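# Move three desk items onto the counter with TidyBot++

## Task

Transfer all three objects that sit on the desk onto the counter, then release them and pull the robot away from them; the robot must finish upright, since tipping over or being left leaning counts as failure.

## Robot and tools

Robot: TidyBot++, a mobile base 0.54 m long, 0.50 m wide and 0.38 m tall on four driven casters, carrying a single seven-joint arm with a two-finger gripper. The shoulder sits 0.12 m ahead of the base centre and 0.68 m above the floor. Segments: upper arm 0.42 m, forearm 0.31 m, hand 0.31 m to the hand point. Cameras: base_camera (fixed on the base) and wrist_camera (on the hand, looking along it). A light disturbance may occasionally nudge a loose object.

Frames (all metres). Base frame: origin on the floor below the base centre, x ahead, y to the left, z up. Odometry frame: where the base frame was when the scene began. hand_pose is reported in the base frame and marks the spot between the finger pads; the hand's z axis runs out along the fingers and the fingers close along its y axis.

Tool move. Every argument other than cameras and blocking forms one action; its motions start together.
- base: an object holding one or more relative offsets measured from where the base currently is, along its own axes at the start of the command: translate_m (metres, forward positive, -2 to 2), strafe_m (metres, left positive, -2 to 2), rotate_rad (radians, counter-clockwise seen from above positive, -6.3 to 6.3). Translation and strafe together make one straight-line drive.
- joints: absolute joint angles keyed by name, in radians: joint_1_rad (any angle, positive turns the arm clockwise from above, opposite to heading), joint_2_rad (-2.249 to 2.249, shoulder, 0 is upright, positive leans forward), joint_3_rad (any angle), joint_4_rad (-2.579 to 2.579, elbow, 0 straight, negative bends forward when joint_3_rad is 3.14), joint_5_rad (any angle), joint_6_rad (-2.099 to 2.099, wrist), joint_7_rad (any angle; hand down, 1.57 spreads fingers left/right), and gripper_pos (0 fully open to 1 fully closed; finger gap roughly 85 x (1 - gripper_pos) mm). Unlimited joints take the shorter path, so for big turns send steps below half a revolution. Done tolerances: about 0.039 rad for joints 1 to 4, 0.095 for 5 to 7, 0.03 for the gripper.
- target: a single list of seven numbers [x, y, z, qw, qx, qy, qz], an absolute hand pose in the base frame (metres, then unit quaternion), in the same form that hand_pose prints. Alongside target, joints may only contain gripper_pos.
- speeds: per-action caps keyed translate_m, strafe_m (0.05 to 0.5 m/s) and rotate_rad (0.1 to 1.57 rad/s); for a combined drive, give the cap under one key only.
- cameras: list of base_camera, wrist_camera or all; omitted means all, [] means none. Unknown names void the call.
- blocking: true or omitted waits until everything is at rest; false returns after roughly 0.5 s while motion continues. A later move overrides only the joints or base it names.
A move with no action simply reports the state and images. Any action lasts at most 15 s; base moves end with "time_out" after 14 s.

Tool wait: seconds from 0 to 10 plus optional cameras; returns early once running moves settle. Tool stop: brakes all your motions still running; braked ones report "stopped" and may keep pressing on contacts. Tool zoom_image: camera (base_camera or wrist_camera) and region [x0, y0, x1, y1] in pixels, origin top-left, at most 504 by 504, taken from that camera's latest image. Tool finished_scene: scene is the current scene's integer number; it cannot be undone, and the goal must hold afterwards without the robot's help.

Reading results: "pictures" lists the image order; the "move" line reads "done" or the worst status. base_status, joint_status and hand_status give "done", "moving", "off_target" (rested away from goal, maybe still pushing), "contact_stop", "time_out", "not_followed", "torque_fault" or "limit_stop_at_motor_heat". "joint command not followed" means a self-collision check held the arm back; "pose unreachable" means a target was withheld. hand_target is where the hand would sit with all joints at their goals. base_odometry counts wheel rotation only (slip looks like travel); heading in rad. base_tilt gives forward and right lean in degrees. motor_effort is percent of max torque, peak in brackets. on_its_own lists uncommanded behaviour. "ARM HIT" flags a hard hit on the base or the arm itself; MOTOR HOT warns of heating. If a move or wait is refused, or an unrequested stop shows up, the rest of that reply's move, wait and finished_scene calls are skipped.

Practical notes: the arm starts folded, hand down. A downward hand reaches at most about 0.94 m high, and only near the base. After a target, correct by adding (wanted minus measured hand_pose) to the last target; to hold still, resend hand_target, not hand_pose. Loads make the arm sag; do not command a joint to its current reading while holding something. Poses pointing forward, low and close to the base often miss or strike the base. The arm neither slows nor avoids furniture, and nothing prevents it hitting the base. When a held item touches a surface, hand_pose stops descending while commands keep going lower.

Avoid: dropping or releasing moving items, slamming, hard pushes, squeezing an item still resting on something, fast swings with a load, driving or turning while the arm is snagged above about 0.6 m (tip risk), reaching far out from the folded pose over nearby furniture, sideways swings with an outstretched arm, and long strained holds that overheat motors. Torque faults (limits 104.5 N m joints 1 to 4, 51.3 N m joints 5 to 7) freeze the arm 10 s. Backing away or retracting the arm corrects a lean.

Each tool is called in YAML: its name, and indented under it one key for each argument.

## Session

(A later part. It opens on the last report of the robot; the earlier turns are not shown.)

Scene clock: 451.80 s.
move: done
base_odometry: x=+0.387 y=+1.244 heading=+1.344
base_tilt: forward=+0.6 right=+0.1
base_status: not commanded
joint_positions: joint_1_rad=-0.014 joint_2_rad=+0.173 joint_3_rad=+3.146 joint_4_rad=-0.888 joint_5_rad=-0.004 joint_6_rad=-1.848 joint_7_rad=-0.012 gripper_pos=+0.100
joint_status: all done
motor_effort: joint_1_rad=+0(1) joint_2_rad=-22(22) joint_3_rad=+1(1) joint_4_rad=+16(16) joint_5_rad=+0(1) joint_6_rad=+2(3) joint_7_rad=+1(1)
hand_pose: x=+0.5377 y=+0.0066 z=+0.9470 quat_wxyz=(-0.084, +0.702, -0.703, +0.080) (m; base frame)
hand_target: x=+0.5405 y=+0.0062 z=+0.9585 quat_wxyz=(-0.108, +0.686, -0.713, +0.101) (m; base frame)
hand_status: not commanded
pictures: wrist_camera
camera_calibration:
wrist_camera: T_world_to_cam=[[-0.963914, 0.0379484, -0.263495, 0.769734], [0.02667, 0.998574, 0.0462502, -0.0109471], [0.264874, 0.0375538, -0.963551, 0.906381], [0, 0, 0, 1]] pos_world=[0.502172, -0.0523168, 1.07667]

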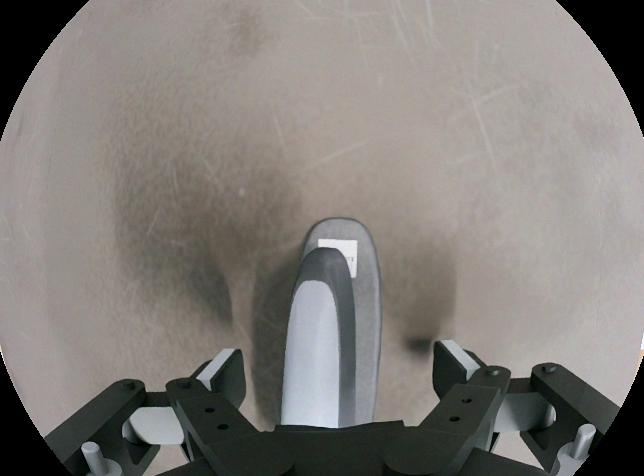

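move:
  joints: {"joint_1_rad": -0.01, "joint_2_rad": 0.15, "joint_3_rad": 3.14, "joint_4_rad": -0.63, "joint_5_rad": 0.0, "joint_6_rad": -1.95, "joint_7_rad": -0.05, "gripper_pos": 0.0}
  cameras: ["wrist_camera"]

Scene clock: 458.33 s.
move: done
base_odometry: x=+0.387 y=+1.244 heading=+1.344
base_tilt: forward=+0.6 right=+0.1
base_status: not commanded
joint_positions: joint_1_rad=-0.014 joint_2_rad=+0.172 joint_3_rad=+3.146 joint_4_rad=-0.635 joint_5_rad=-0.004 joint_6_rad=-1.895 joint_7_rad=-0.012 gripper_pos=+0.000
joint_status: all done
motor_effort: joint_1_rad=+1(2) joint_2_rad=-20(23) joint_3_rad=+0(2) joint_4_rad=+14(17) joint_5_rad=+0(2) joint_6_rad=+4(4) joint_7_rad=+1(2)
hand_pose: x=+0.5506 y=+0.0068 z=+1.0322 quat_wxyz=(-0.157, +0.690, -0.690, +0.152) (m; base frame)
hand_target: x=+0.5274 y=+0.0060 z=+1.0360 quat_wxyz=(-0.149, +0.679, -0.705, +0.140) (m; base frame)
hand_status: not commanded
pictures: wrist_camera
camera_calibration:
wrist_camera: T_world_to_cam=[[-0.88937, 0.0382082, -0.455588, 0.961801], [0.0160237, 0.998495, 0.0524589, -0.0159149], [0.456906, 0.0393552, -0.888644, 0.801983], [0, 0, 0, 1]] pos_world=[0.489221, -0.0524198, 1.1517]

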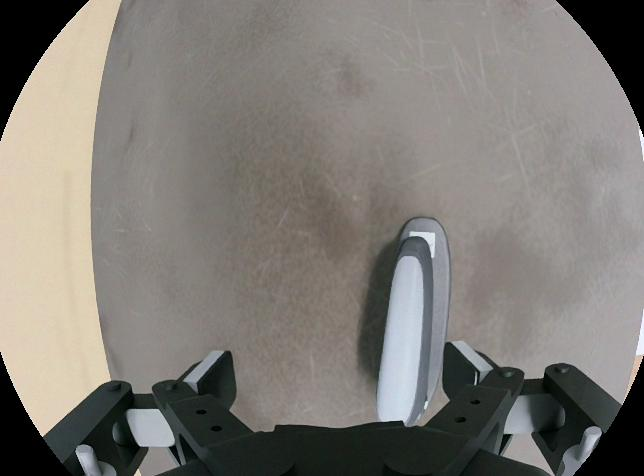

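move:
  base: {"translate_m": -0.45}
  cameras: ["wrist_camera"]

move:
  base: {"translate_m": -1.80, "strafe_m": 0.908, "rotate_rad": -3.141}
  joints: {"joint_1_rad": 0.0, "joint_2_rad": 0.017, "joint_3_rad": 3.14, "joint_4_rad": -0.7, "joint_5_rad": 0.0, "joint_6_rad": -1.70, "joint_7_rad": 1.57}
  speeds: {"rotate_rad": 1.2}
  cameras: ["base_camera", "wrist_camera"]

Scene clock: 467.50 s.
move: done
base_odometry: x=+0.286 y=+0.805 heading=+1.343
base_tilt: forward=+0.5 right=+0.1
base_status: done
joint_positions: joint_1_rad=-0.014 joint_2_rad=+0.157 joint_3_rad=+3.146 joint_4_rad=-0.632 joint_5_rad=-0.004 joint_6_rad=-1.900 joint_7_rad=-0.012 gripper_pos=+0.000
joint_status: not commanded
motor_effort: joint_1_rad=+0(3) joint_2_rad=-20(25) joint_3_rad=+0(2) joint_4_rad=+14(16) joint_5_rad=+0(1) joint_6_rad=+4(5) joint_7_rad=+1(1)
hand_pose: x=+0.5442 y=+0.0068 z=+1.0388 quat_wxyz=(-0.161, +0.689, -0.689, +0.156) (m; base frame)
hand_target: x=+0.5274 y=+0.0060 z=+1.0360 quat_wxyz=(-0.149, +0.679, -0.705, +0.140) (m; base frame)
hand_status: not commanded
pictures: wrist_camera
camera_calibration:
wrist_camera: T_world_to_cam=[[-0.883677, 0.0380215, -0.466551, 0.967376], [0.0150672, 0.99849, 0.0528336, -0.0160673], [0.467855, 0.0396583, -0.882915, 0.798905], [0, 0, 0, 1]] pos_world=[0.481318, -0.0524212, 1.15754]

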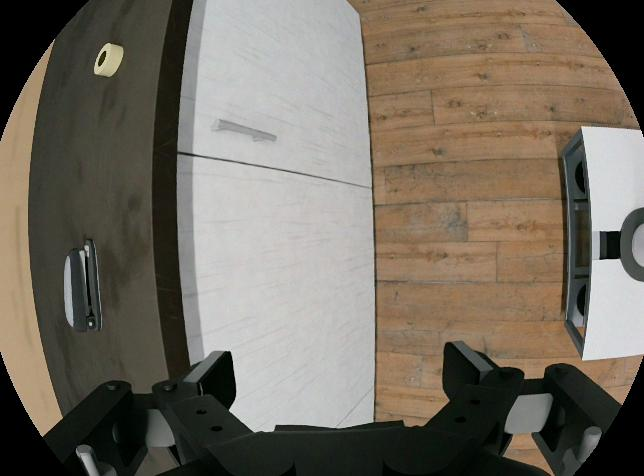

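Scene clock: 473.23 s.
move: done
base_odometry: x=-1.004 y=-0.744 heading=-1.798
base_tilt: forward=+0.6 right=+0.1
base_status: done
joint_positions: joint_1_rad=-0.010 joint_2_rad=+0.044 joint_3_rad=+3.145 joint_4_rad=-0.685 joint_5_rad=-0.004 joint_6_rad=-1.756 joint_7_rad=+1.522 gripper_pos=+0.000
joint_status: all done
motor_effort: joint_1_rad=+1(3) joint_2_rad=-16(24) joint_3_rad=+0(2) joint_4_rad=+14(16) joint_5_rad=-1(2) joint_6_rad=+6(6) joint_7_rad=+1(2)
hand_pose: x=+0.5369 y=+0.0054 z=+1.0900 quat_wxyz=(-0.011, +0.946, -0.019, +0.322) (m; base frame)
hand_target: x=+0.5390 y=+0.0020 z=+1.1064 quat_wxyz=(+0.000, +0.935, +0.000, +0.354) (m; base frame)
hand_status: not commanded
pictures: base_camera, wrist_camera
camera_calibration:
wrist_camera: T_world_to_cam=[[-0.0374903, -0.996004, -0.0810581, 0.116019], [-0.810035, 0.0777902, -0.581199, 1.12191], [0.585182, 0.0438706, -0.809714, 0.704763], [0, 0, 0, 1]] pos_world=[0.500718, -0.00263662, 1.23211]

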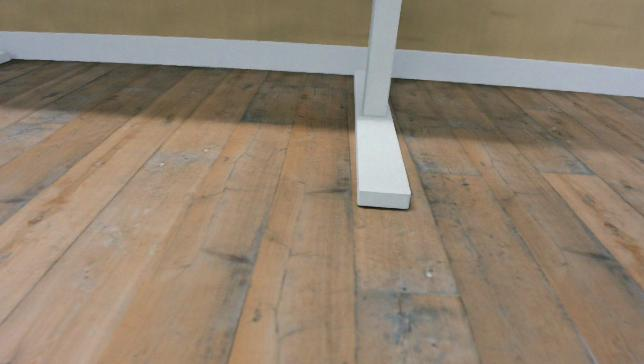

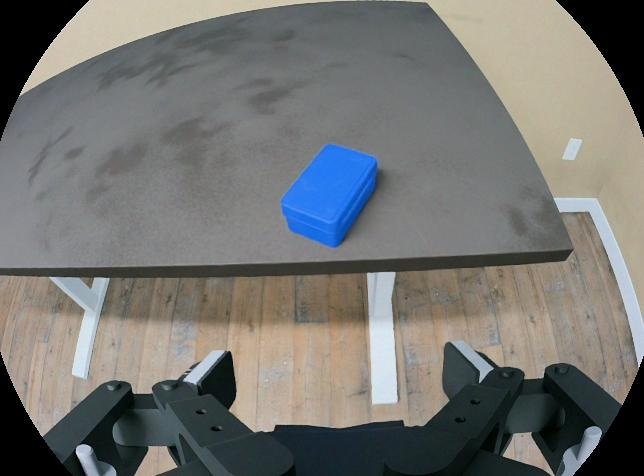

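zoom_image:
  camera: "wrist_camera"
  region: [250, 120, 410, 280]

Scaled by 3.150.

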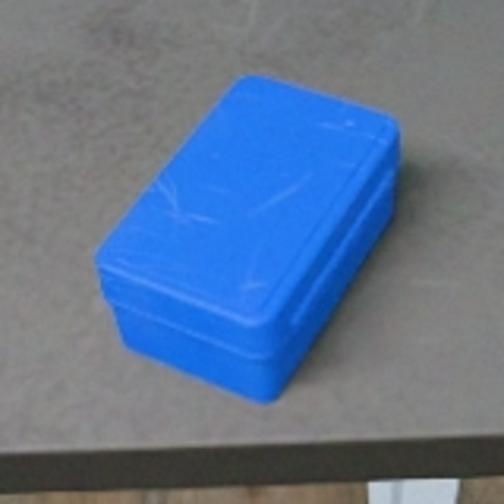

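move:
  base: {"translate_m": 0.305, "strafe_m": 0.248, "rotate_rad": -0.535}
  speeds: {"translate_m": 0.35, "rotate_rad": 0.8}
  cameras: ["wrist_camera"]

move:
  joints: {"joint_1_rad": 0.0, "joint_2_rad": 0.01, "joint_3_rad": 3.14, "joint_4_rad": -0.69, "joint_5_rad": 0.0, "joint_6_rad": -1.99, "joint_7_rad": 1.59}
  cameras: ["wrist_camera"]

Scene clock: 490.33 s.
move: done
base_odometry: x=-0.831 y=-1.097 heading=-2.334
base_tilt: forward=+0.6 right=+0.1
base_status: done
joint_positions: joint_1_rad=-0.010 joint_2_rad=+0.037 joint_3_rad=+3.142 joint_4_rad=-0.686 joint_5_rad=-0.004 joint_6_rad=-1.756 joint_7_rad=+1.522 gripper_pos=+0.000
joint_status: not commanded
motor_effort: joint_1_rad=+0(2) joint_2_rad=-15(17) joint_3_rad=+1(2) joint_4_rad=+15(15) joint_5_rad=+0(2) joint_6_rad=+6(6) joint_7_rad=+1(1)
hand_pose: x=+0.5341 y=+0.0063 z=+1.0929 quat_wxyz=(-0.011, +0.945, -0.018, +0.326) (m; base frame)
hand_target: x=+0.5390 y=+0.0020 z=+1.1064 quat_wxyz=(+0.000, +0.935, +0.000, +0.354) (m; base frame)
hand_status: not commanded
pictures: wrist_camera
camera_calibration:
wrist_camera: T_world_to_cam=[[-0.0346037, -0.996073, -0.0814919, 0.115984], [-0.80619, 0.0760114, -0.586754, 1.12521], [0.590644, 0.0453941, -0.805654, 0.701338], [0, 0, 0, 1]] pos_world=[0.496908, -0.00183686, 1.23471]

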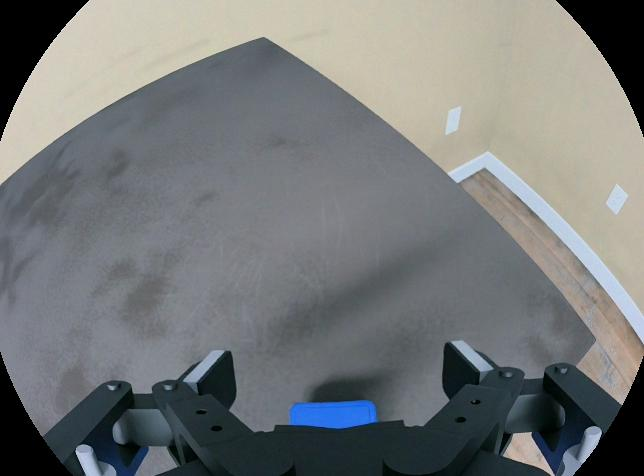

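Scene clock: 491.17 s.
move: done
base_odometry: x=-0.831 y=-1.097 heading=-2.334
base_tilt: forward=+0.6 right=+0.1
base_status: not commanded
joint_positions: joint_1_rad=-0.010 joint_2_rad=+0.034 joint_3_rad=+3.142 joint_4_rad=-0.686 joint_5_rad=-0.004 joint_6_rad=-1.973 joint_7_rad=+1.541 gripper_pos=+0.000
joint_status: all done
motor_effort: joint_1_rad=+0(2) joint_2_rad=-14(17) joint_3_rad=+1(1) joint_4_rad=+13(15) joint_5_rad=+0(1) joint_6_rad=+4(6) joint_7_rad=+1(1)
hand_pose: x=+0.4755 y=+0.0057 z=+1.0583 quat_wxyz=(-0.006, +0.975, -0.009, +0.222) (m; base frame)
hand_target: x=+0.4615 y=+0.0019 z=+1.0629 quat_wxyz=(+0.002, +0.975, +0.010, +0.224) (m; base frame)
hand_status: not commanded
pictures: wrist_camera
camera_calibration:
wrist_camera: T_world_to_cam=[[-0.0328757, -0.997573, -0.0613724, 0.0883901], [-0.913865, 0.0548668, -0.402294, 0.913874], [0.404685, 0.0428604, -0.913451, 0.910609], [0, 0, 0, 1]] pos_world=[0.469553, -0.000994788, 1.20487]

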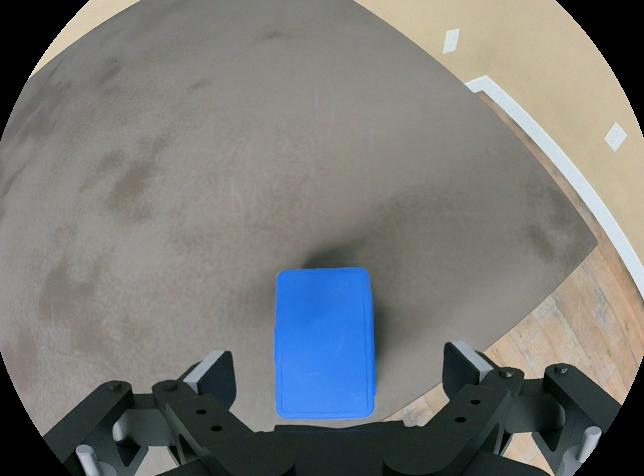

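move:
  target: [0.505, 0.020, 1.035, 0.0, 0.9703, 0.0, 0.2419]
  cameras: ["wrist_camera"]

Scene clock: 500.33 s.
move: done
base_odometry: x=-0.831 y=-1.097 heading=-2.334
base_tilt: forward=+0.6 right=+0.1
base_status: not commanded
joint_positions: joint_1_rad=-0.049 joint_2_rad=+0.033 joint_3_rad=+3.142 joint_4_rad=-0.825 joint_5_rad=-0.004 joint_6_rad=-1.862 joint_7_rad=+1.541 gripper_pos=+0.000
joint_status: not commanded
motor_effort: joint_1_rad=+1(1) joint_2_rad=-15(17) joint_3_rad=+0(1) joint_4_rad=+15(15) joint_5_rad=+0(1) joint_6_rad=+4(5) joint_7_rad=+1(1)
hand_pose: x=+0.4975 y=+0.0211 z=+1.0239 quat_wxyz=(-0.010, +0.978, +0.010, +0.209) (m; base frame)
hand_target: x=+0.5050 y=+0.0200 z=+1.0350 quat_wxyz=(+0.000, +0.970, +0.000, +0.242) (m; base frame)
hand_status: done (0.013 m and 4.2 deg from the pose sent, 0.040 m and 2.6 deg at the start)
pictures: wrist_camera
camera_calibration:
wrist_camera: T_world_to_cam=[[0.00470792, -0.998148, -0.0606454, 0.0829677], [-0.925952, 0.0185496, -0.377185, 0.90031], [0.377612, 0.0579305, -0.92415, 0.893718], [0, 0, 0, 1]] pos_world=[0.495775, 0.0143401, 1.17055]

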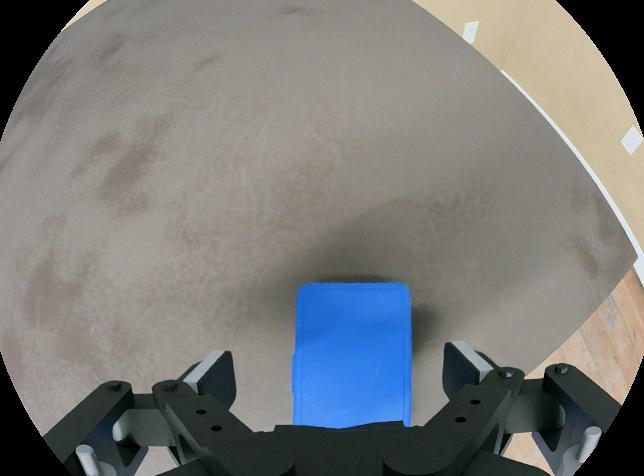

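move:
  target: [0.508, 0.009, 1.008, 0.0, 0.9703, 0.0, 0.2419]
  cameras: ["wrist_camera"]

Scene clock: 503.20 s.
move: done
base_odometry: x=-0.831 y=-1.097 heading=-2.334
base_tilt: forward=+0.6 right=+0.1
base_status: not commanded
joint_positions: joint_1_rad=-0.049 joint_2_rad=+0.002 joint_3_rad=+3.142 joint_4_rad=-0.976 joint_5_rad=-0.004 joint_6_rad=-1.757 joint_7_rad=+1.541 gripper_pos=+0.000
joint_status: not commanded
motor_effort: joint_1_rad=+1(1) joint_2_rad=-16(16) joint_3_rad=+1(1) joint_4_rad=+16(17) joint_5_rad=+0(1) joint_6_rad=+4(4) joint_7_rad=+0(1)
hand_pose: x=+0.5032 y=+0.0212 z=+0.9922 quat_wxyz=(-0.010, +0.979, +0.010, +0.202) (m; base frame)
hand_target: x=+0.5080 y=+0.0090 z=+1.0080 quat_wxyz=(+0.000, +0.970, +0.000, +0.242) (m; base frame)
hand_status: done (0.021 m and 5.0 deg from the pose sent, 0.023 m and 4.2 deg at the start)
pictures: wrist_camera
camera_calibration:
wrist_camera: T_world_to_cam=[[0.00276915, -0.99818, -0.0602422, 0.081625], [-0.931481, 0.0193404, -0.363276, 0.882628], [0.36378, 0.0571204, -0.929732, 0.874744], [0, 0, 0, 1]] pos_world=[0.50371, 0.0144403, 1.13883]

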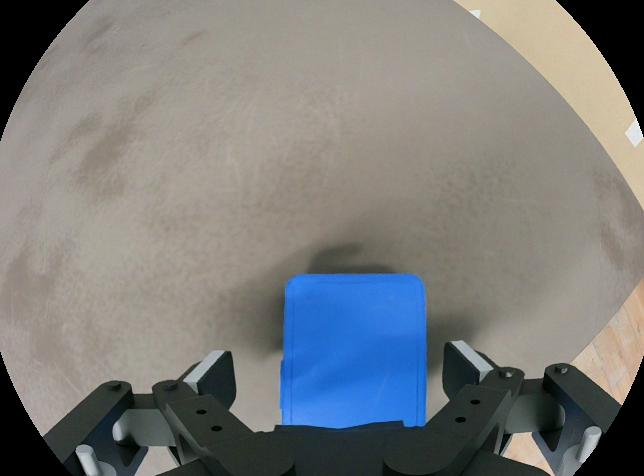

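move:
  target: [0.508, 0.003, 1.002, 0.0, 0.9703, 0.0, 0.2419]
  cameras: ["wrist_camera"]

Scene clock: 506.87 s.
move: done
base_odometry: x=-0.831 y=-1.097 heading=-2.334
base_tilt: forward=+0.6 right=+0.1
base_status: not commanded
joint_positions: joint_1_rad=-0.045 joint_2_rad=-0.010 joint_3_rad=+3.150 joint_4_rad=-1.011 joint_5_rad=-0.004 joint_6_rad=-1.730 joint_7_rad=+1.541 gripper_pos=+0.000
joint_status: not commanded
motor_effort: joint_1_rad=+1(1) joint_2_rad=-15(16) joint_3_rad=+1(1) joint_4_rad=+16(17) joint_5_rad=-1(1) joint_6_rad=+4(4) joint_7_rad=+1(1)
hand_pose: x=+0.5034 y=+0.0168 z=+0.9867 quat_wxyz=(-0.009, +0.979, +0.004, +0.203) (m; base frame)
hand_target: x=+0.5080 y=+0.0030 z=+1.0020 quat_wxyz=(+0.000, +0.970, +0.000, +0.242) (m; base frame)
hand_status: done (0.021 m and 4.6 deg from the pose sent, 0.021 m and 5.0 deg at the start)
pictures: wrist_camera
camera_calibration:
wrist_camera: T_world_to_cam=[[-0.00815111, -0.99814, -0.0604118, 0.0825792], [-0.929854, 0.0297891, -0.366722, 0.883277], [0.36784, 0.0531849, -0.928367, 0.8665], [0, 0, 0, 1]] pos_world=[0.503258, 0.0100289, 1.13334]

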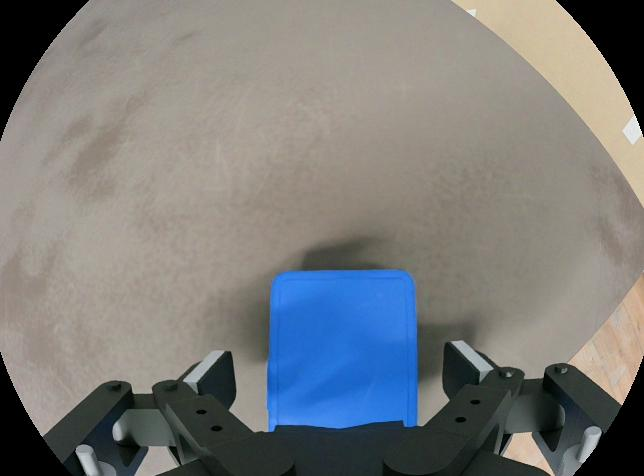

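move:
  target: [0.508, 0.003, 0.994, 0.0, 0.9703, 0.0, 0.2419]
  cameras: []

move:
  joints: {"gripper_pos": 0.35}
  cameras: ["wrist_camera"]

Scene clock: 509.67 s.
move: done
base_odometry: x=-0.831 y=-1.097 heading=-2.334
base_tilt: forward=+0.6 right=+0.1
base_status: not commanded
joint_positions: joint_1_rad=-0.045 joint_2_rad=-0.022 joint_3_rad=+3.150 joint_4_rad=-1.052 joint_5_rad=-0.004 joint_6_rad=-1.701 joint_7_rad=+1.541 gripper_pos=+0.000
joint_status: not commanded
motor_effort: joint_1_rad=+1(1) joint_2_rad=-15(16) joint_3_rad=+1(1) joint_4_rad=+16(18) joint_5_rad=+0(1) joint_6_rad=+4(4) joint_7_rad=+1(1)
hand_pose: x=+0.5031 y=+0.0167 z=+0.9787 quat_wxyz=(-0.009, +0.979, +0.004, +0.203) (m; base frame)
hand_target: x=+0.5080 y=+0.0030 z=+0.9940 quat_wxyz=(+0.000, +0.970, +0.000, +0.242) (m; base frame)
hand_status: done (0.021 m and 4.7 deg from the pose sent, 0.016 m and 4.6 deg at the start)
pictures: none
No camera images: "cameras" was empty.

Scene clock: 510.40 s.
move: done
base_odometry: x=-0.831 y=-1.097 heading=-2.334
base_tilt: forward=+0.6 right=+0.1
base_status: not commanded
joint_positions: joint_1_rad=-0.045 joint_2_rad=-0.024 joint_3_rad=+3.150 joint_4_rad=-1.053 joint_5_rad=-0.004 joint_6_rad=-1.700 joint_7_rad=+1.541 gripper_pos=+0.347
joint_status: all done
motor_effort: joint_1_rad=+1(1) joint_2_rad=-15(16) joint_3_rad=+1(1) joint_4_rad=+16(17) joint_5_rad=+0(1) joint_6_rad=+4(4) joint_7_rad=+1(1)
hand_pose: x=+0.5028 y=+0.0167 z=+0.9792 quat_wxyz=(-0.009, +0.979, +0.004, +0.205) (m; base frame)
hand_target: x=+0.5080 y=+0.0030 z=+0.9940 quat_wxyz=(+0.000, +0.970, +0.000, +0.242) (m; base frame)
hand_status: not commanded
pictures: wrist_camera
camera_calibration:
wrist_camera: T_world_to_cam=[[-0.00813639, -0.998124, -0.0606887, 0.0823284], [-0.929061, 0.0299919, -0.368709, 0.881561], [0.369837, 0.0533835, -0.927562, 0.858057], [0, 0, 0, 1]] pos_world=[0.502352, 0.00992809, 1.12594]

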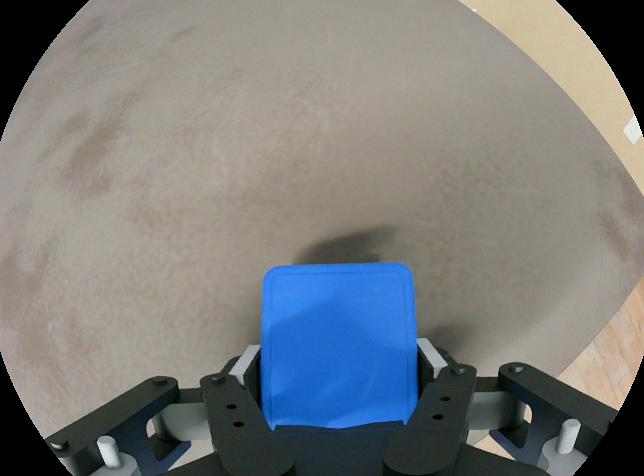

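move:
  joints: {"gripper_pos": 0.55}
  cameras: ["wrist_camera"]

move:
  target: [0.500, 0.003, 1.055, 0.0, 0.9703, 0.0, 0.2419]
  cameras: ["wrist_camera"]

Scene clock: 513.47 s.
move: off_target
base_odometry: x=-0.831 y=-1.097 heading=-2.334
base_tilt: forward=+0.6 right=+0.0
base_status: not commanded
joint_positions: joint_1_rad=-0.045 joint_2_rad=-0.028 joint_3_rad=+3.150 joint_4_rad=-1.055 joint_5_rad=-0.004 joint_6_rad=-1.698 joint_7_rad=+1.541 gripper_pos=+0.389
joint_status: gripper_pos off_target (ended at +0.389, target +0.550)
motor_effort: joint_1_rad=+0(2) joint_2_rad=-15(16) joint_3_rad=+0(2) joint_4_rad=+16(17) joint_5_rad=+0(1) joint_6_rad=+4(5) joint_7_rad=+1(1)
hand_pose: x=+0.5020 y=+0.0167 z=+0.9802 quat_wxyz=(-0.009, +0.978, +0.004, +0.206) (m; base frame)
hand_target: x=+0.5080 y=+0.0030 z=+0.9940 quat_wxyz=(+0.000, +0.970, +0.000, +0.242) (m; base frame)
hand_status: not commanded
pictures: wrist_camera
camera_calibration:
wrist_camera: T_world_to_cam=[[-0.00797229, -0.998115, -0.0608462, 0.0823675], [-0.927711, 0.0300926, -0.372085, 0.883806], [0.373214, 0.0534813, -0.926202, 0.856159], [0, 0, 0, 1]] pos_world=[0.501042, 0.0098277, 1.12684]

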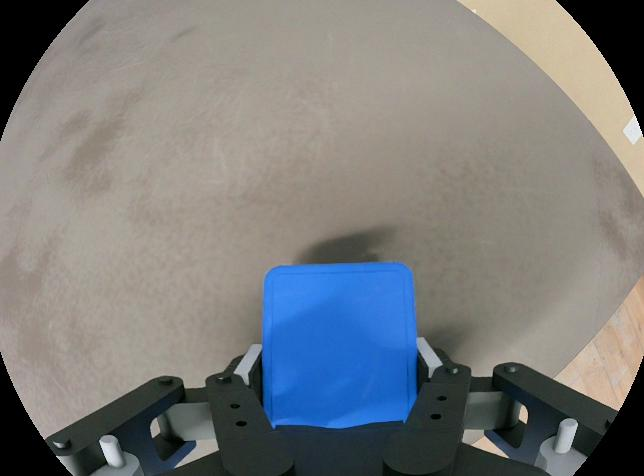

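Scene clock: 514.93 s.
move: done
base_odometry: x=-0.831 y=-1.097 heading=-2.334
base_tilt: forward=+0.7 right=+0.1
base_status: not commanded
joint_positions: joint_1_rad=-0.045 joint_2_rad=+0.022 joint_3_rad=+3.158 joint_4_rad=-0.726 joint_5_rad=-0.004 joint_6_rad=-1.834 joint_7_rad=+1.541 gripper_pos=+0.389
joint_status: not commanded
motor_effort: joint_1_rad=+1(1) joint_2_rad=-15(17) joint_3_rad=+0(1) joint_4_rad=+14(19) joint_5_rad=+0(1) joint_6_rad=+6(6) joint_7_rad=+1(1)
hand_pose: x=+0.5072 y=+0.0137 z=+1.0689 quat_wxyz=(-0.010, +0.961, +0.000, +0.276) (m; base frame)
hand_target: x=+0.5000 y=+0.0030 z=+1.0550 quat_wxyz=(+0.000, +0.970, +0.000, +0.242) (m; base frame)
hand_status: done (0.019 m and 4.2 deg from the pose sent, 0.076 m and 4.3 deg at the start)
pictures: wrist_camera
camera_calibration:
wrist_camera: T_world_to_cam=[[-0.00718702, -0.997811, -0.0657383, 0.0896864], [-0.864903, 0.0391977, -0.500406, 1.02688], [0.501887, 0.0532609, -0.863292, 0.804105], [0, 0, 0, 1]] pos_world=[0.485226, 0.00641136, 1.21393]

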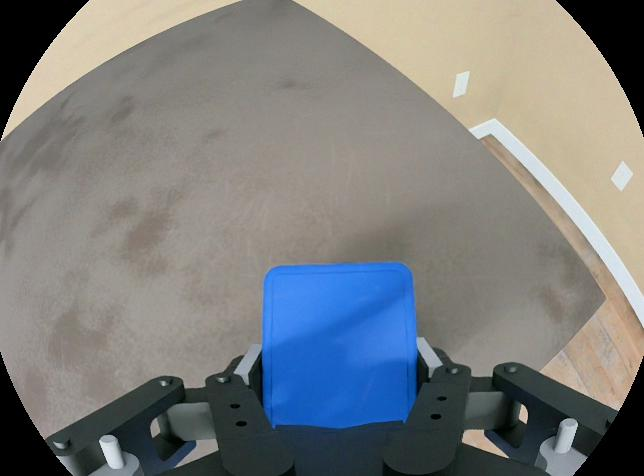

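move:
  base: {"translate_m": -0.45}
  cameras: []

move:
  base: {"translate_m": -1.588, "strafe_m": -0.731, "rotate_rad": -2.604}
  speeds: {"rotate_rad": 1.0}
  cameras: ["base_camera", "wrist_camera"]

Scene clock: 522.10 s.
move: done
base_odometry: x=-0.520 y=-0.772 heading=-2.334
base_tilt: forward=+0.7 right=+0.1
base_status: done
joint_positions: joint_1_rad=-0.045 joint_2_rad=+0.039 joint_3_rad=+3.161 joint_4_rad=-0.722 joint_5_rad=-0.004 joint_6_rad=-1.843 joint_7_rad=+1.541 gripper_pos=+0.389
joint_status: not commanded
motor_effort: joint_1_rad=+1(1) joint_2_rad=-16(20) joint_3_rad=+1(1) joint_4_rad=+15(16) joint_5_rad=+0(1) joint_6_rad=+6(6) joint_7_rad=+1(1)
hand_pose: x=+0.5115 y=+0.0130 z=+1.0626 quat_wxyz=(-0.009, +0.964, -0.001, +0.266) (m; base frame)
hand_target: x=+0.5000 y=+0.0030 z=+1.0550 quat_wxyz=(+0.000, +0.970, +0.000, +0.242) (m; base frame)
hand_status: not commanded
pictures: none
No camera images: "cameras" was empty.

Scene clock: 527.27 s.
move: done
base_odometry: x=+0.050 y=+0.881 heading=+1.344
base_tilt: forward=+0.6 right=+0.1
base_status: done
joint_positions: joint_1_rad=-0.044 joint_2_rad=+0.054 joint_3_rad=+3.166 joint_4_rad=-0.721 joint_5_rad=-0.004 joint_6_rad=-1.844 joint_7_rad=+1.541 gripper_pos=+0.389
joint_status: not commanded
motor_effort: joint_1_rad=+0(3) joint_2_rad=-17(21) joint_3_rad=+0(3) joint_4_rad=+15(16) joint_5_rad=-1(1) joint_6_rad=+5(6) joint_7_rad=+1(1)
hand_pose: x=+0.5173 y=+0.0106 z=+1.0567 quat_wxyz=(-0.007, +0.966, -0.004, +0.258) (m; base frame)
hand_target: x=+0.5000 y=+0.0030 z=+1.0550 quat_wxyz=(+0.000, +0.970, +0.000, +0.242) (m; base frame)
hand_status: not commanded
pictures: base_camera, wrist_camera
camera_calibration:
wrist_camera: T_world_to_cam=[[-0.0188432, -0.997813, -0.0633652, 0.0893228], [-0.882191, 0.0464176, -0.468598, 1.00494], [0.470515, 0.0470703, -0.881136, 0.823648], [0, 0, 0, 1]] pos_world=[0.50069, 0.00371134, 1.20232]

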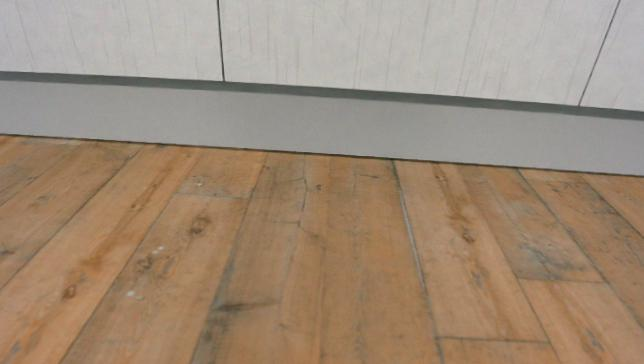

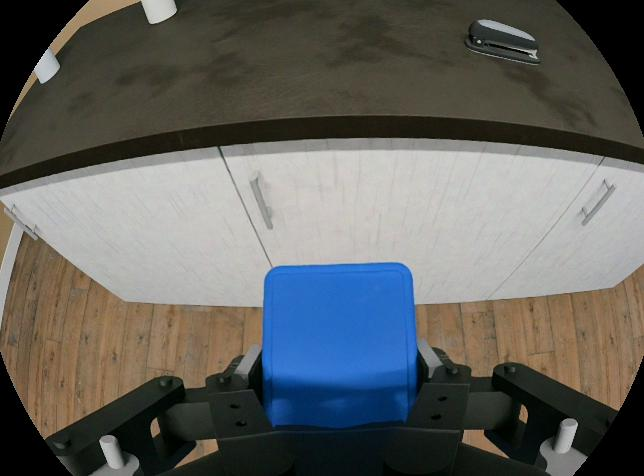

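move:
  base: {"translate_m": 0.42}
  cameras: ["base_camera", "wrist_camera"]

move:
  target: [0.550, 0.003, 0.970, 0.0, 0.9703, 0.0, 0.2419]
  cameras: ["wrist_camera"]

Scene clock: 532.47 s.
move: done
base_odometry: x=+0.144 y=+1.290 heading=+1.344
base_tilt: forward=+0.6 right=+0.1
base_status: done
joint_positions: joint_1_rad=-0.044 joint_2_rad=+0.058 joint_3_rad=+3.166 joint_4_rad=-0.721 joint_5_rad=-0.004 joint_6_rad=-1.844 joint_7_rad=+1.541 gripper_pos=+0.389
joint_status: not commanded
motor_effort: joint_1_rad=+1(1) joint_2_rad=-17(21) joint_3_rad=+0(1) joint_4_rad=+13(16) joint_5_rad=+0(1) joint_6_rad=+5(6) joint_7_rad=+1(1)
hand_pose: x=+0.5188 y=+0.0106 z=+1.0551 quat_wxyz=(-0.007, +0.967, -0.004, +0.256) (m; base frame)
hand_target: x=+0.5000 y=+0.0030 z=+1.0550 quat_wxyz=(+0.000, +0.970, +0.000, +0.242) (m; base frame)
hand_status: not commanded
pictures: base_camera, wrist_camera
camera_calibration:
wrist_camera: T_world_to_cam=[[-0.0191041, -0.997827, -0.0630634, 0.0891349], [-0.884091, 0.0463158, -0.465014, 1.00265], [0.466924, 0.0468701, -0.883054, 0.825483], [0, 0, 0, 1]] pos_world=[0.502701, 0.00381195, 1.20082]

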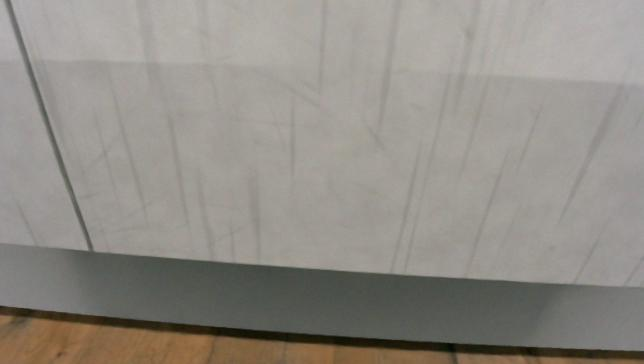

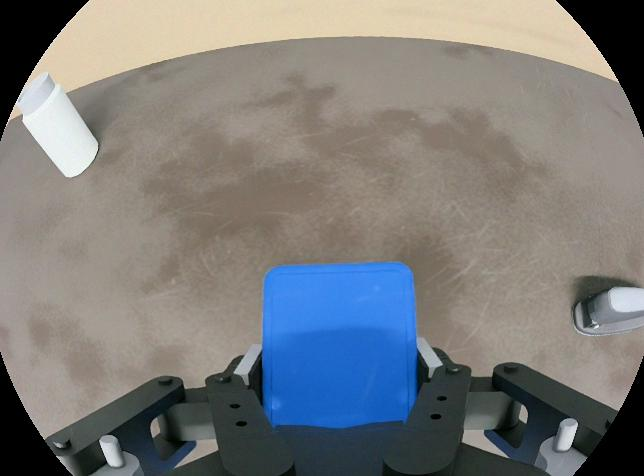

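Scene clock: 533.97 s.
move: off_target
base_odometry: x=+0.144 y=+1.290 heading=+1.344
base_tilt: forward=+0.6 right=+0.1
base_status: not commanded
joint_positions: joint_1_rad=-0.044 joint_2_rad=+0.050 joint_3_rad=+3.166 joint_4_rad=-1.075 joint_5_rad=-0.004 joint_6_rad=-1.617 joint_7_rad=+1.541 gripper_pos=+0.389
joint_status: not commanded
motor_effort: joint_1_rad=+1(1) joint_2_rad=-19(20) joint_3_rad=+1(1) joint_4_rad=+17(18) joint_5_rad=-1(1) joint_6_rad=+4(5) joint_7_rad=+1(1)
hand_pose: x=+0.5451 y=+0.0109 z=+0.9507 quat_wxyz=(-0.006, +0.980, -0.005, +0.198) (m; base frame)
hand_target: x=+0.5500 y=+0.0030 z=+0.9700 quat_wxyz=(+0.000, +0.970, +0.000, +0.242) (m; base frame)
hand_status: off_target (0.021 m and 5.2 deg from the pose sent, 0.091 m and 2.0 deg at the start)
pictures: wrist_camera
camera_calibration:
wrist_camera: T_world_to_cam=[[-0.0274406, -0.997892, -0.0588045, 0.0839277], [-0.932954, 0.0466897, -0.356955, 0.901272], [0.358948, 0.0450668, -0.932269, 0.826673], [0, 0, 0, 1]] pos_world=[0.546416, 0.00441511, 1.09733]

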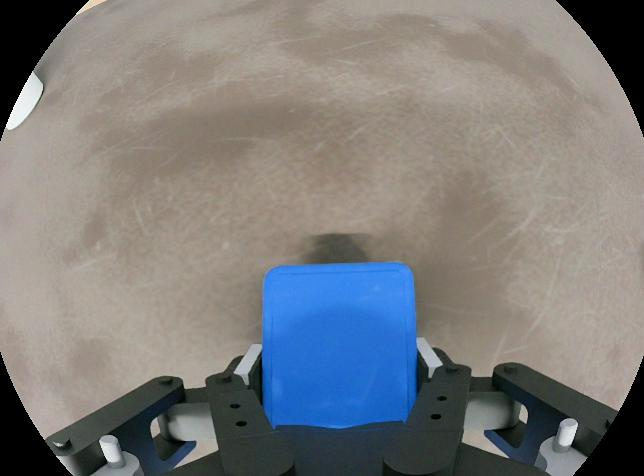

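move:
  target: [0.550, 0.003, 0.963, 0.0, 0.9703, 0.0, 0.2419]
  cameras: []

move:
  target: [0.550, 0.003, 0.957, 0.0, 0.9703, 0.0, 0.2419]
  cameras: []

move:
  target: [0.550, 0.003, 0.951, 0.0, 0.9703, 0.0, 0.2419]
  cameras: ["wrist_camera"]

Scene clock: 537.97 s.
move: done
base_odometry: x=+0.144 y=+1.290 heading=+1.344
base_tilt: forward=+0.7 right=+0.0
base_status: not commanded
joint_positions: joint_1_rad=-0.044 joint_2_rad=+0.040 joint_3_rad=+3.166 joint_4_rad=-1.111 joint_5_rad=-0.004 joint_6_rad=-1.587 joint_7_rad=+1.541 gripper_pos=+0.389
joint_status: not commanded
motor_effort: joint_1_rad=+0(1) joint_2_rad=-19(20) joint_3_rad=+1(1) joint_4_rad=+18(19) joint_5_rad=-1(1) joint_6_rad=+4(5) joint_7_rad=+0(1)
hand_pose: x=+0.5452 y=+0.0108 z=+0.9443 quat_wxyz=(-0.006, +0.980, -0.005, +0.201) (m; base frame)
hand_target: x=+0.5500 y=+0.0030 z=+0.9630 quat_wxyz=(+0.000, +0.970, +0.000, +0.242) (m; base frame)
hand_status: done (0.021 m and 4.9 deg from the pose sent, 0.015 m and 5.2 deg at the start)
pictures: none
No camera images: "cameras" was empty.

Scene clock: 538.60 s.
move: done
base_odometry: x=+0.144 y=+1.290 heading=+1.344
base_tilt: forward=+0.6 right=+0.1
base_status: not commanded
joint_positions: joint_1_rad=-0.044 joint_2_rad=+0.030 joint_3_rad=+3.166 joint_4_rad=-1.136 joint_5_rad=-0.004 joint_6_rad=-1.564 joint_7_rad=+1.541 gripper_pos=+0.389
joint_status: not commanded
motor_effort: joint_1_rad=+0(1) joint_2_rad=-19(19) joint_3_rad=+1(1) joint_4_rad=+18(18) joint_5_rad=+0(1) joint_6_rad=+4(5) joint_7_rad=+1(1)
hand_pose: x=+0.5454 y=+0.0108 z=+0.9410 quat_wxyz=(-0.007, +0.979, -0.005, +0.204) (m; base frame)
hand_target: x=+0.5500 y=+0.0030 z=+0.9570 quat_wxyz=(+0.000, +0.970, +0.000, +0.242) (m; base frame)
hand_status: done (0.018 m and 4.5 deg from the pose sent, 0.016 m and 4.9 deg at the start)
pictures: none
No camera images: "cameras" was empty.

Scene clock: 539.23 s.
move: done
base_odometry: x=+0.144 y=+1.290 heading=+1.344
base_tilt: forward=+0.6 right=+0.1
base_status: not commanded
joint_positions: joint_1_rad=-0.044 joint_2_rad=+0.016 joint_3_rad=+3.166 joint_4_rad=-1.156 joint_5_rad=-0.004 joint_6_rad=-1.541 joint_7_rad=+1.541 gripper_pos=+0.389
joint_status: not commanded
motor_effort: joint_1_rad=+1(1) joint_2_rad=-17(18) joint_3_rad=+0(1) joint_4_rad=+17(18) joint_5_rad=+0(1) joint_6_rad=+4(5) joint_7_rad=+1(1)
hand_pose: x=+0.5451 y=+0.0107 z=+0.9414 quat_wxyz=(-0.007, +0.977, -0.005, +0.213) (m; base frame)
hand_target: x=+0.5500 y=+0.0030 z=+0.9510 quat_wxyz=(+0.000, +0.970, +0.000, +0.242) (m; base frame)
hand_status: done (0.013 m and 3.6 deg from the pose sent, 0.014 m and 4.5 deg at the start)
pictures: wrist_camera
camera_calibration:
wrist_camera: T_world_to_cam=[[-0.0259799, -0.997795, -0.0610767, 0.0844354], [-0.922213, 0.0475022, -0.383754, 0.917286], [0.385809, 0.0463559, -0.921413, 0.793109], [0, 0, 0, 1]] pos_world=[0.542138, 0.0039109, 1.08795]

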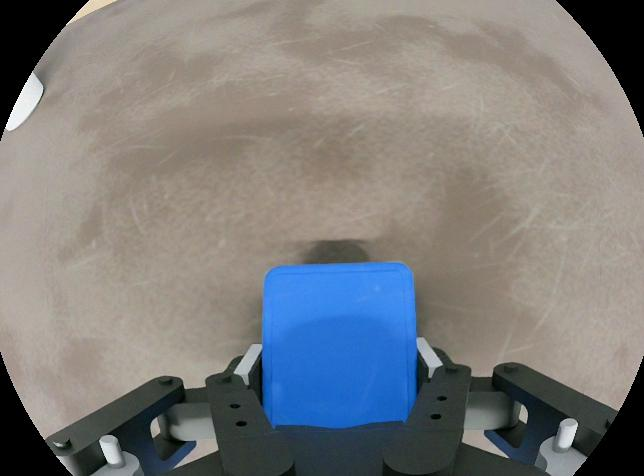

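move:
  joints: {"gripper_pos": 0.25}
  cameras: ["wrist_camera"]

move:
  joints: {"gripper_pos": 0.0}
  cameras: []

move:
  target: [0.535, 0.003, 1.045, 0.0, 0.9703, 0.0, 0.2419]
  cameras: ["wrist_camera"]

Scene clock: 542.37 s.
move: done
base_odometry: x=+0.144 y=+1.290 heading=+1.344
base_tilt: forward=+0.6 right=+0.0
base_status: not commanded
joint_positions: joint_1_rad=-0.044 joint_2_rad=+0.016 joint_3_rad=+3.166 joint_4_rad=-1.160 joint_5_rad=-0.004 joint_6_rad=-1.541 joint_7_rad=+1.541 gripper_pos=+0.250
joint_status: all done
motor_effort: joint_1_rad=+1(1) joint_2_rad=-18(18) joint_3_rad=+0(1) joint_4_rad=+18(18) joint_5_rad=+0(1) joint_6_rad=+4(4) joint_7_rad=+1(1)
hand_pose: x=+0.5445 y=+0.0107 z=+0.9397 quat_wxyz=(-0.007, +0.978, -0.005, +0.211) (m; base frame)
hand_target: x=+0.5500 y=+0.0030 z=+0.9510 quat_wxyz=(+0.000, +0.970, +0.000, +0.242) (m; base frame)
hand_status: not commanded
pictures: wrist_camera
camera_calibration:
wrist_camera: T_world_to_cam=[[-0.0262198, -0.997795, -0.0609796, 0.0843596], [-0.92369, 0.0475072, -0.380184, 0.913511], [0.382243, 0.0463579, -0.922898, 0.795213], [0, 0, 0, 1]] pos_world=[0.542048, 0.00391089, 1.08635]

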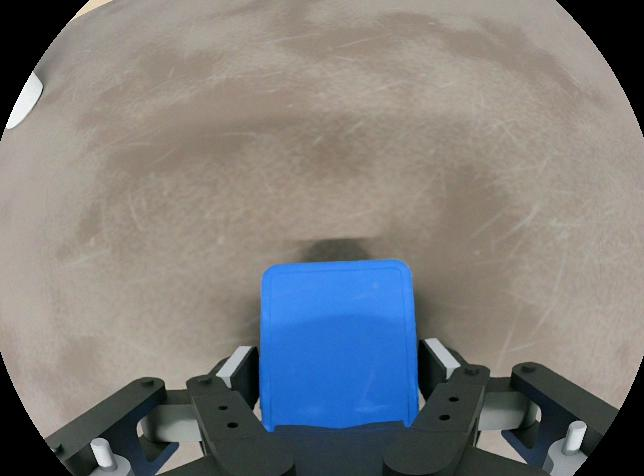

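Scene clock: 543.03 s.
move: done
base_odometry: x=+0.144 y=+1.290 heading=+1.344
base_tilt: forward=+0.6 right=+0.1
base_status: not commanded
joint_positions: joint_1_rad=-0.044 joint_2_rad=+0.016 joint_3_rad=+3.166 joint_4_rad=-1.160 joint_5_rad=-0.004 joint_6_rad=-1.541 joint_7_rad=+1.541 gripper_pos=+0.000
joint_status: all done
motor_effort: joint_1_rad=+0(1) joint_2_rad=-18(18) joint_3_rad=+1(1) joint_4_rad=+18(19) joint_5_rad=+0(1) joint_6_rad=+4(4) joint_7_rad=+1(1)
hand_pose: x=+0.5445 y=+0.0107 z=+0.9397 quat_wxyz=(-0.007, +0.978, -0.005, +0.211) (m; base frame)
hand_target: x=+0.5500 y=+0.0030 z=+0.9510 quat_wxyz=(+0.000, +0.970, +0.000, +0.242) (m; base frame)
hand_status: not commanded
pictures: none
No camera images: "cameras" was empty.

Scene clock: 544.73 s.
move: done
base_odometry: x=+0.144 y=+1.290 heading=+1.344
base_tilt: forward=+0.6 right=+0.1
base_status: not commanded
joint_positions: joint_1_rad=-0.044 joint_2_rad=+0.084 joint_3_rad=+3.167 joint_4_rad=-0.697 joint_5_rad=-0.004 joint_6_rad=-1.794 joint_7_rad=+1.541 gripper_pos=+0.000
joint_status: not commanded
motor_effort: joint_1_rad=+0(1) joint_2_rad=-17(19) joint_3_rad=+0(1) joint_4_rad=+15(19) joint_5_rad=+0(1) joint_6_rad=+5(5) joint_7_rad=+1(1)
hand_pose: x=+0.5427 y=+0.0113 z=+1.0617 quat_wxyz=(-0.008, +0.960, -0.004, +0.279) (m; base frame)
hand_target: x=+0.5350 y=+0.0030 z=+1.0450 quat_wxyz=(+0.000, +0.970, +0.000, +0.242) (m; base frame)
hand_status: done (0.020 m and 4.6 deg from the pose sent, 0.106 m and 3.8 deg at the start)
pictures: wrist_camera
camera_calibration:
wrist_camera: T_world_to_cam=[[-0.0162519, -0.997794, -0.0643644, 0.0905031], [-0.860769, 0.0467152, -0.506848, 1.05856], [0.508737, 0.0471656, -0.859629, 0.772644], [0, 0, 0, 1]] pos_world=[0.51957, 0.0044106, 1.20654]

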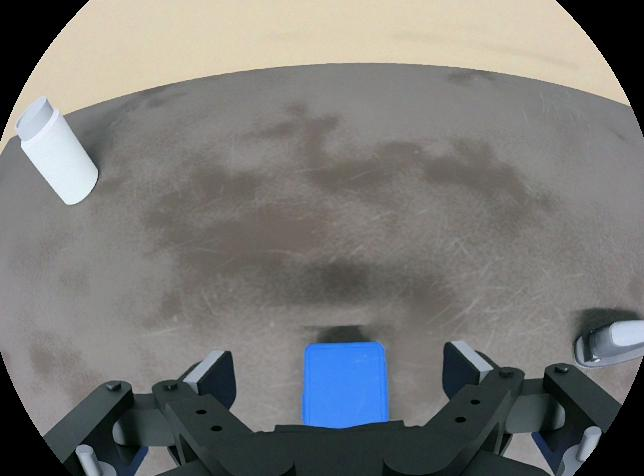

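move:
  base: {"translate_m": -0.5}
  cameras: ["wrist_camera"]

Scene clock: 548.53 s.
move: done
base_odometry: x=+0.032 y=+0.803 heading=+1.344
base_tilt: forward=+0.6 right=+0.1
base_status: done
joint_positions: joint_1_rad=-0.043 joint_2_rad=+0.106 joint_3_rad=+3.170 joint_4_rad=-0.693 joint_5_rad=-0.004 joint_6_rad=-1.804 joint_7_rad=+1.541 gripper_pos=+0.000
joint_status: not commanded
motor_effort: joint_1_rad=+1(4) joint_2_rad=-18(23) joint_3_rad=+0(3) joint_4_rad=+14(16) joint_5_rad=+0(2) joint_6_rad=+5(6) joint_7_rad=+1(1)
hand_pose: x=+0.5488 y=+0.0100 z=+1.0523 quat_wxyz=(-0.006, +0.964, -0.006, +0.266) (m; base frame)
hand_target: x=+0.5350 y=+0.0030 z=+1.0450 quat_wxyz=(+0.000, +0.970, +0.000, +0.242) (m; base frame)
hand_status: not commanded
pictures: wrist_camera
camera_calibration:
wrist_camera: T_world_to_cam=[[-0.0219978, -0.997809, -0.0623981, 0.0897857], [-0.874285, 0.0494719, -0.482885, 1.0412], [0.484914, 0.0439313, -0.873458, 0.789105], [0, 0, 0, 1]] pos_world=[0.52963, 0.00341254, 1.19763]

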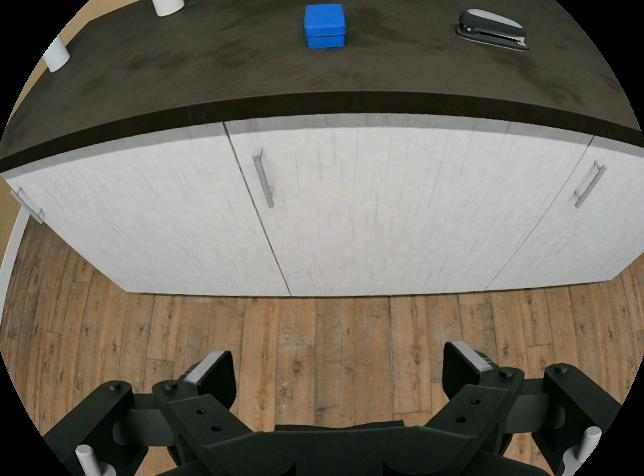

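finished_scene:
  scene: 1

The scene is finished: the task was done.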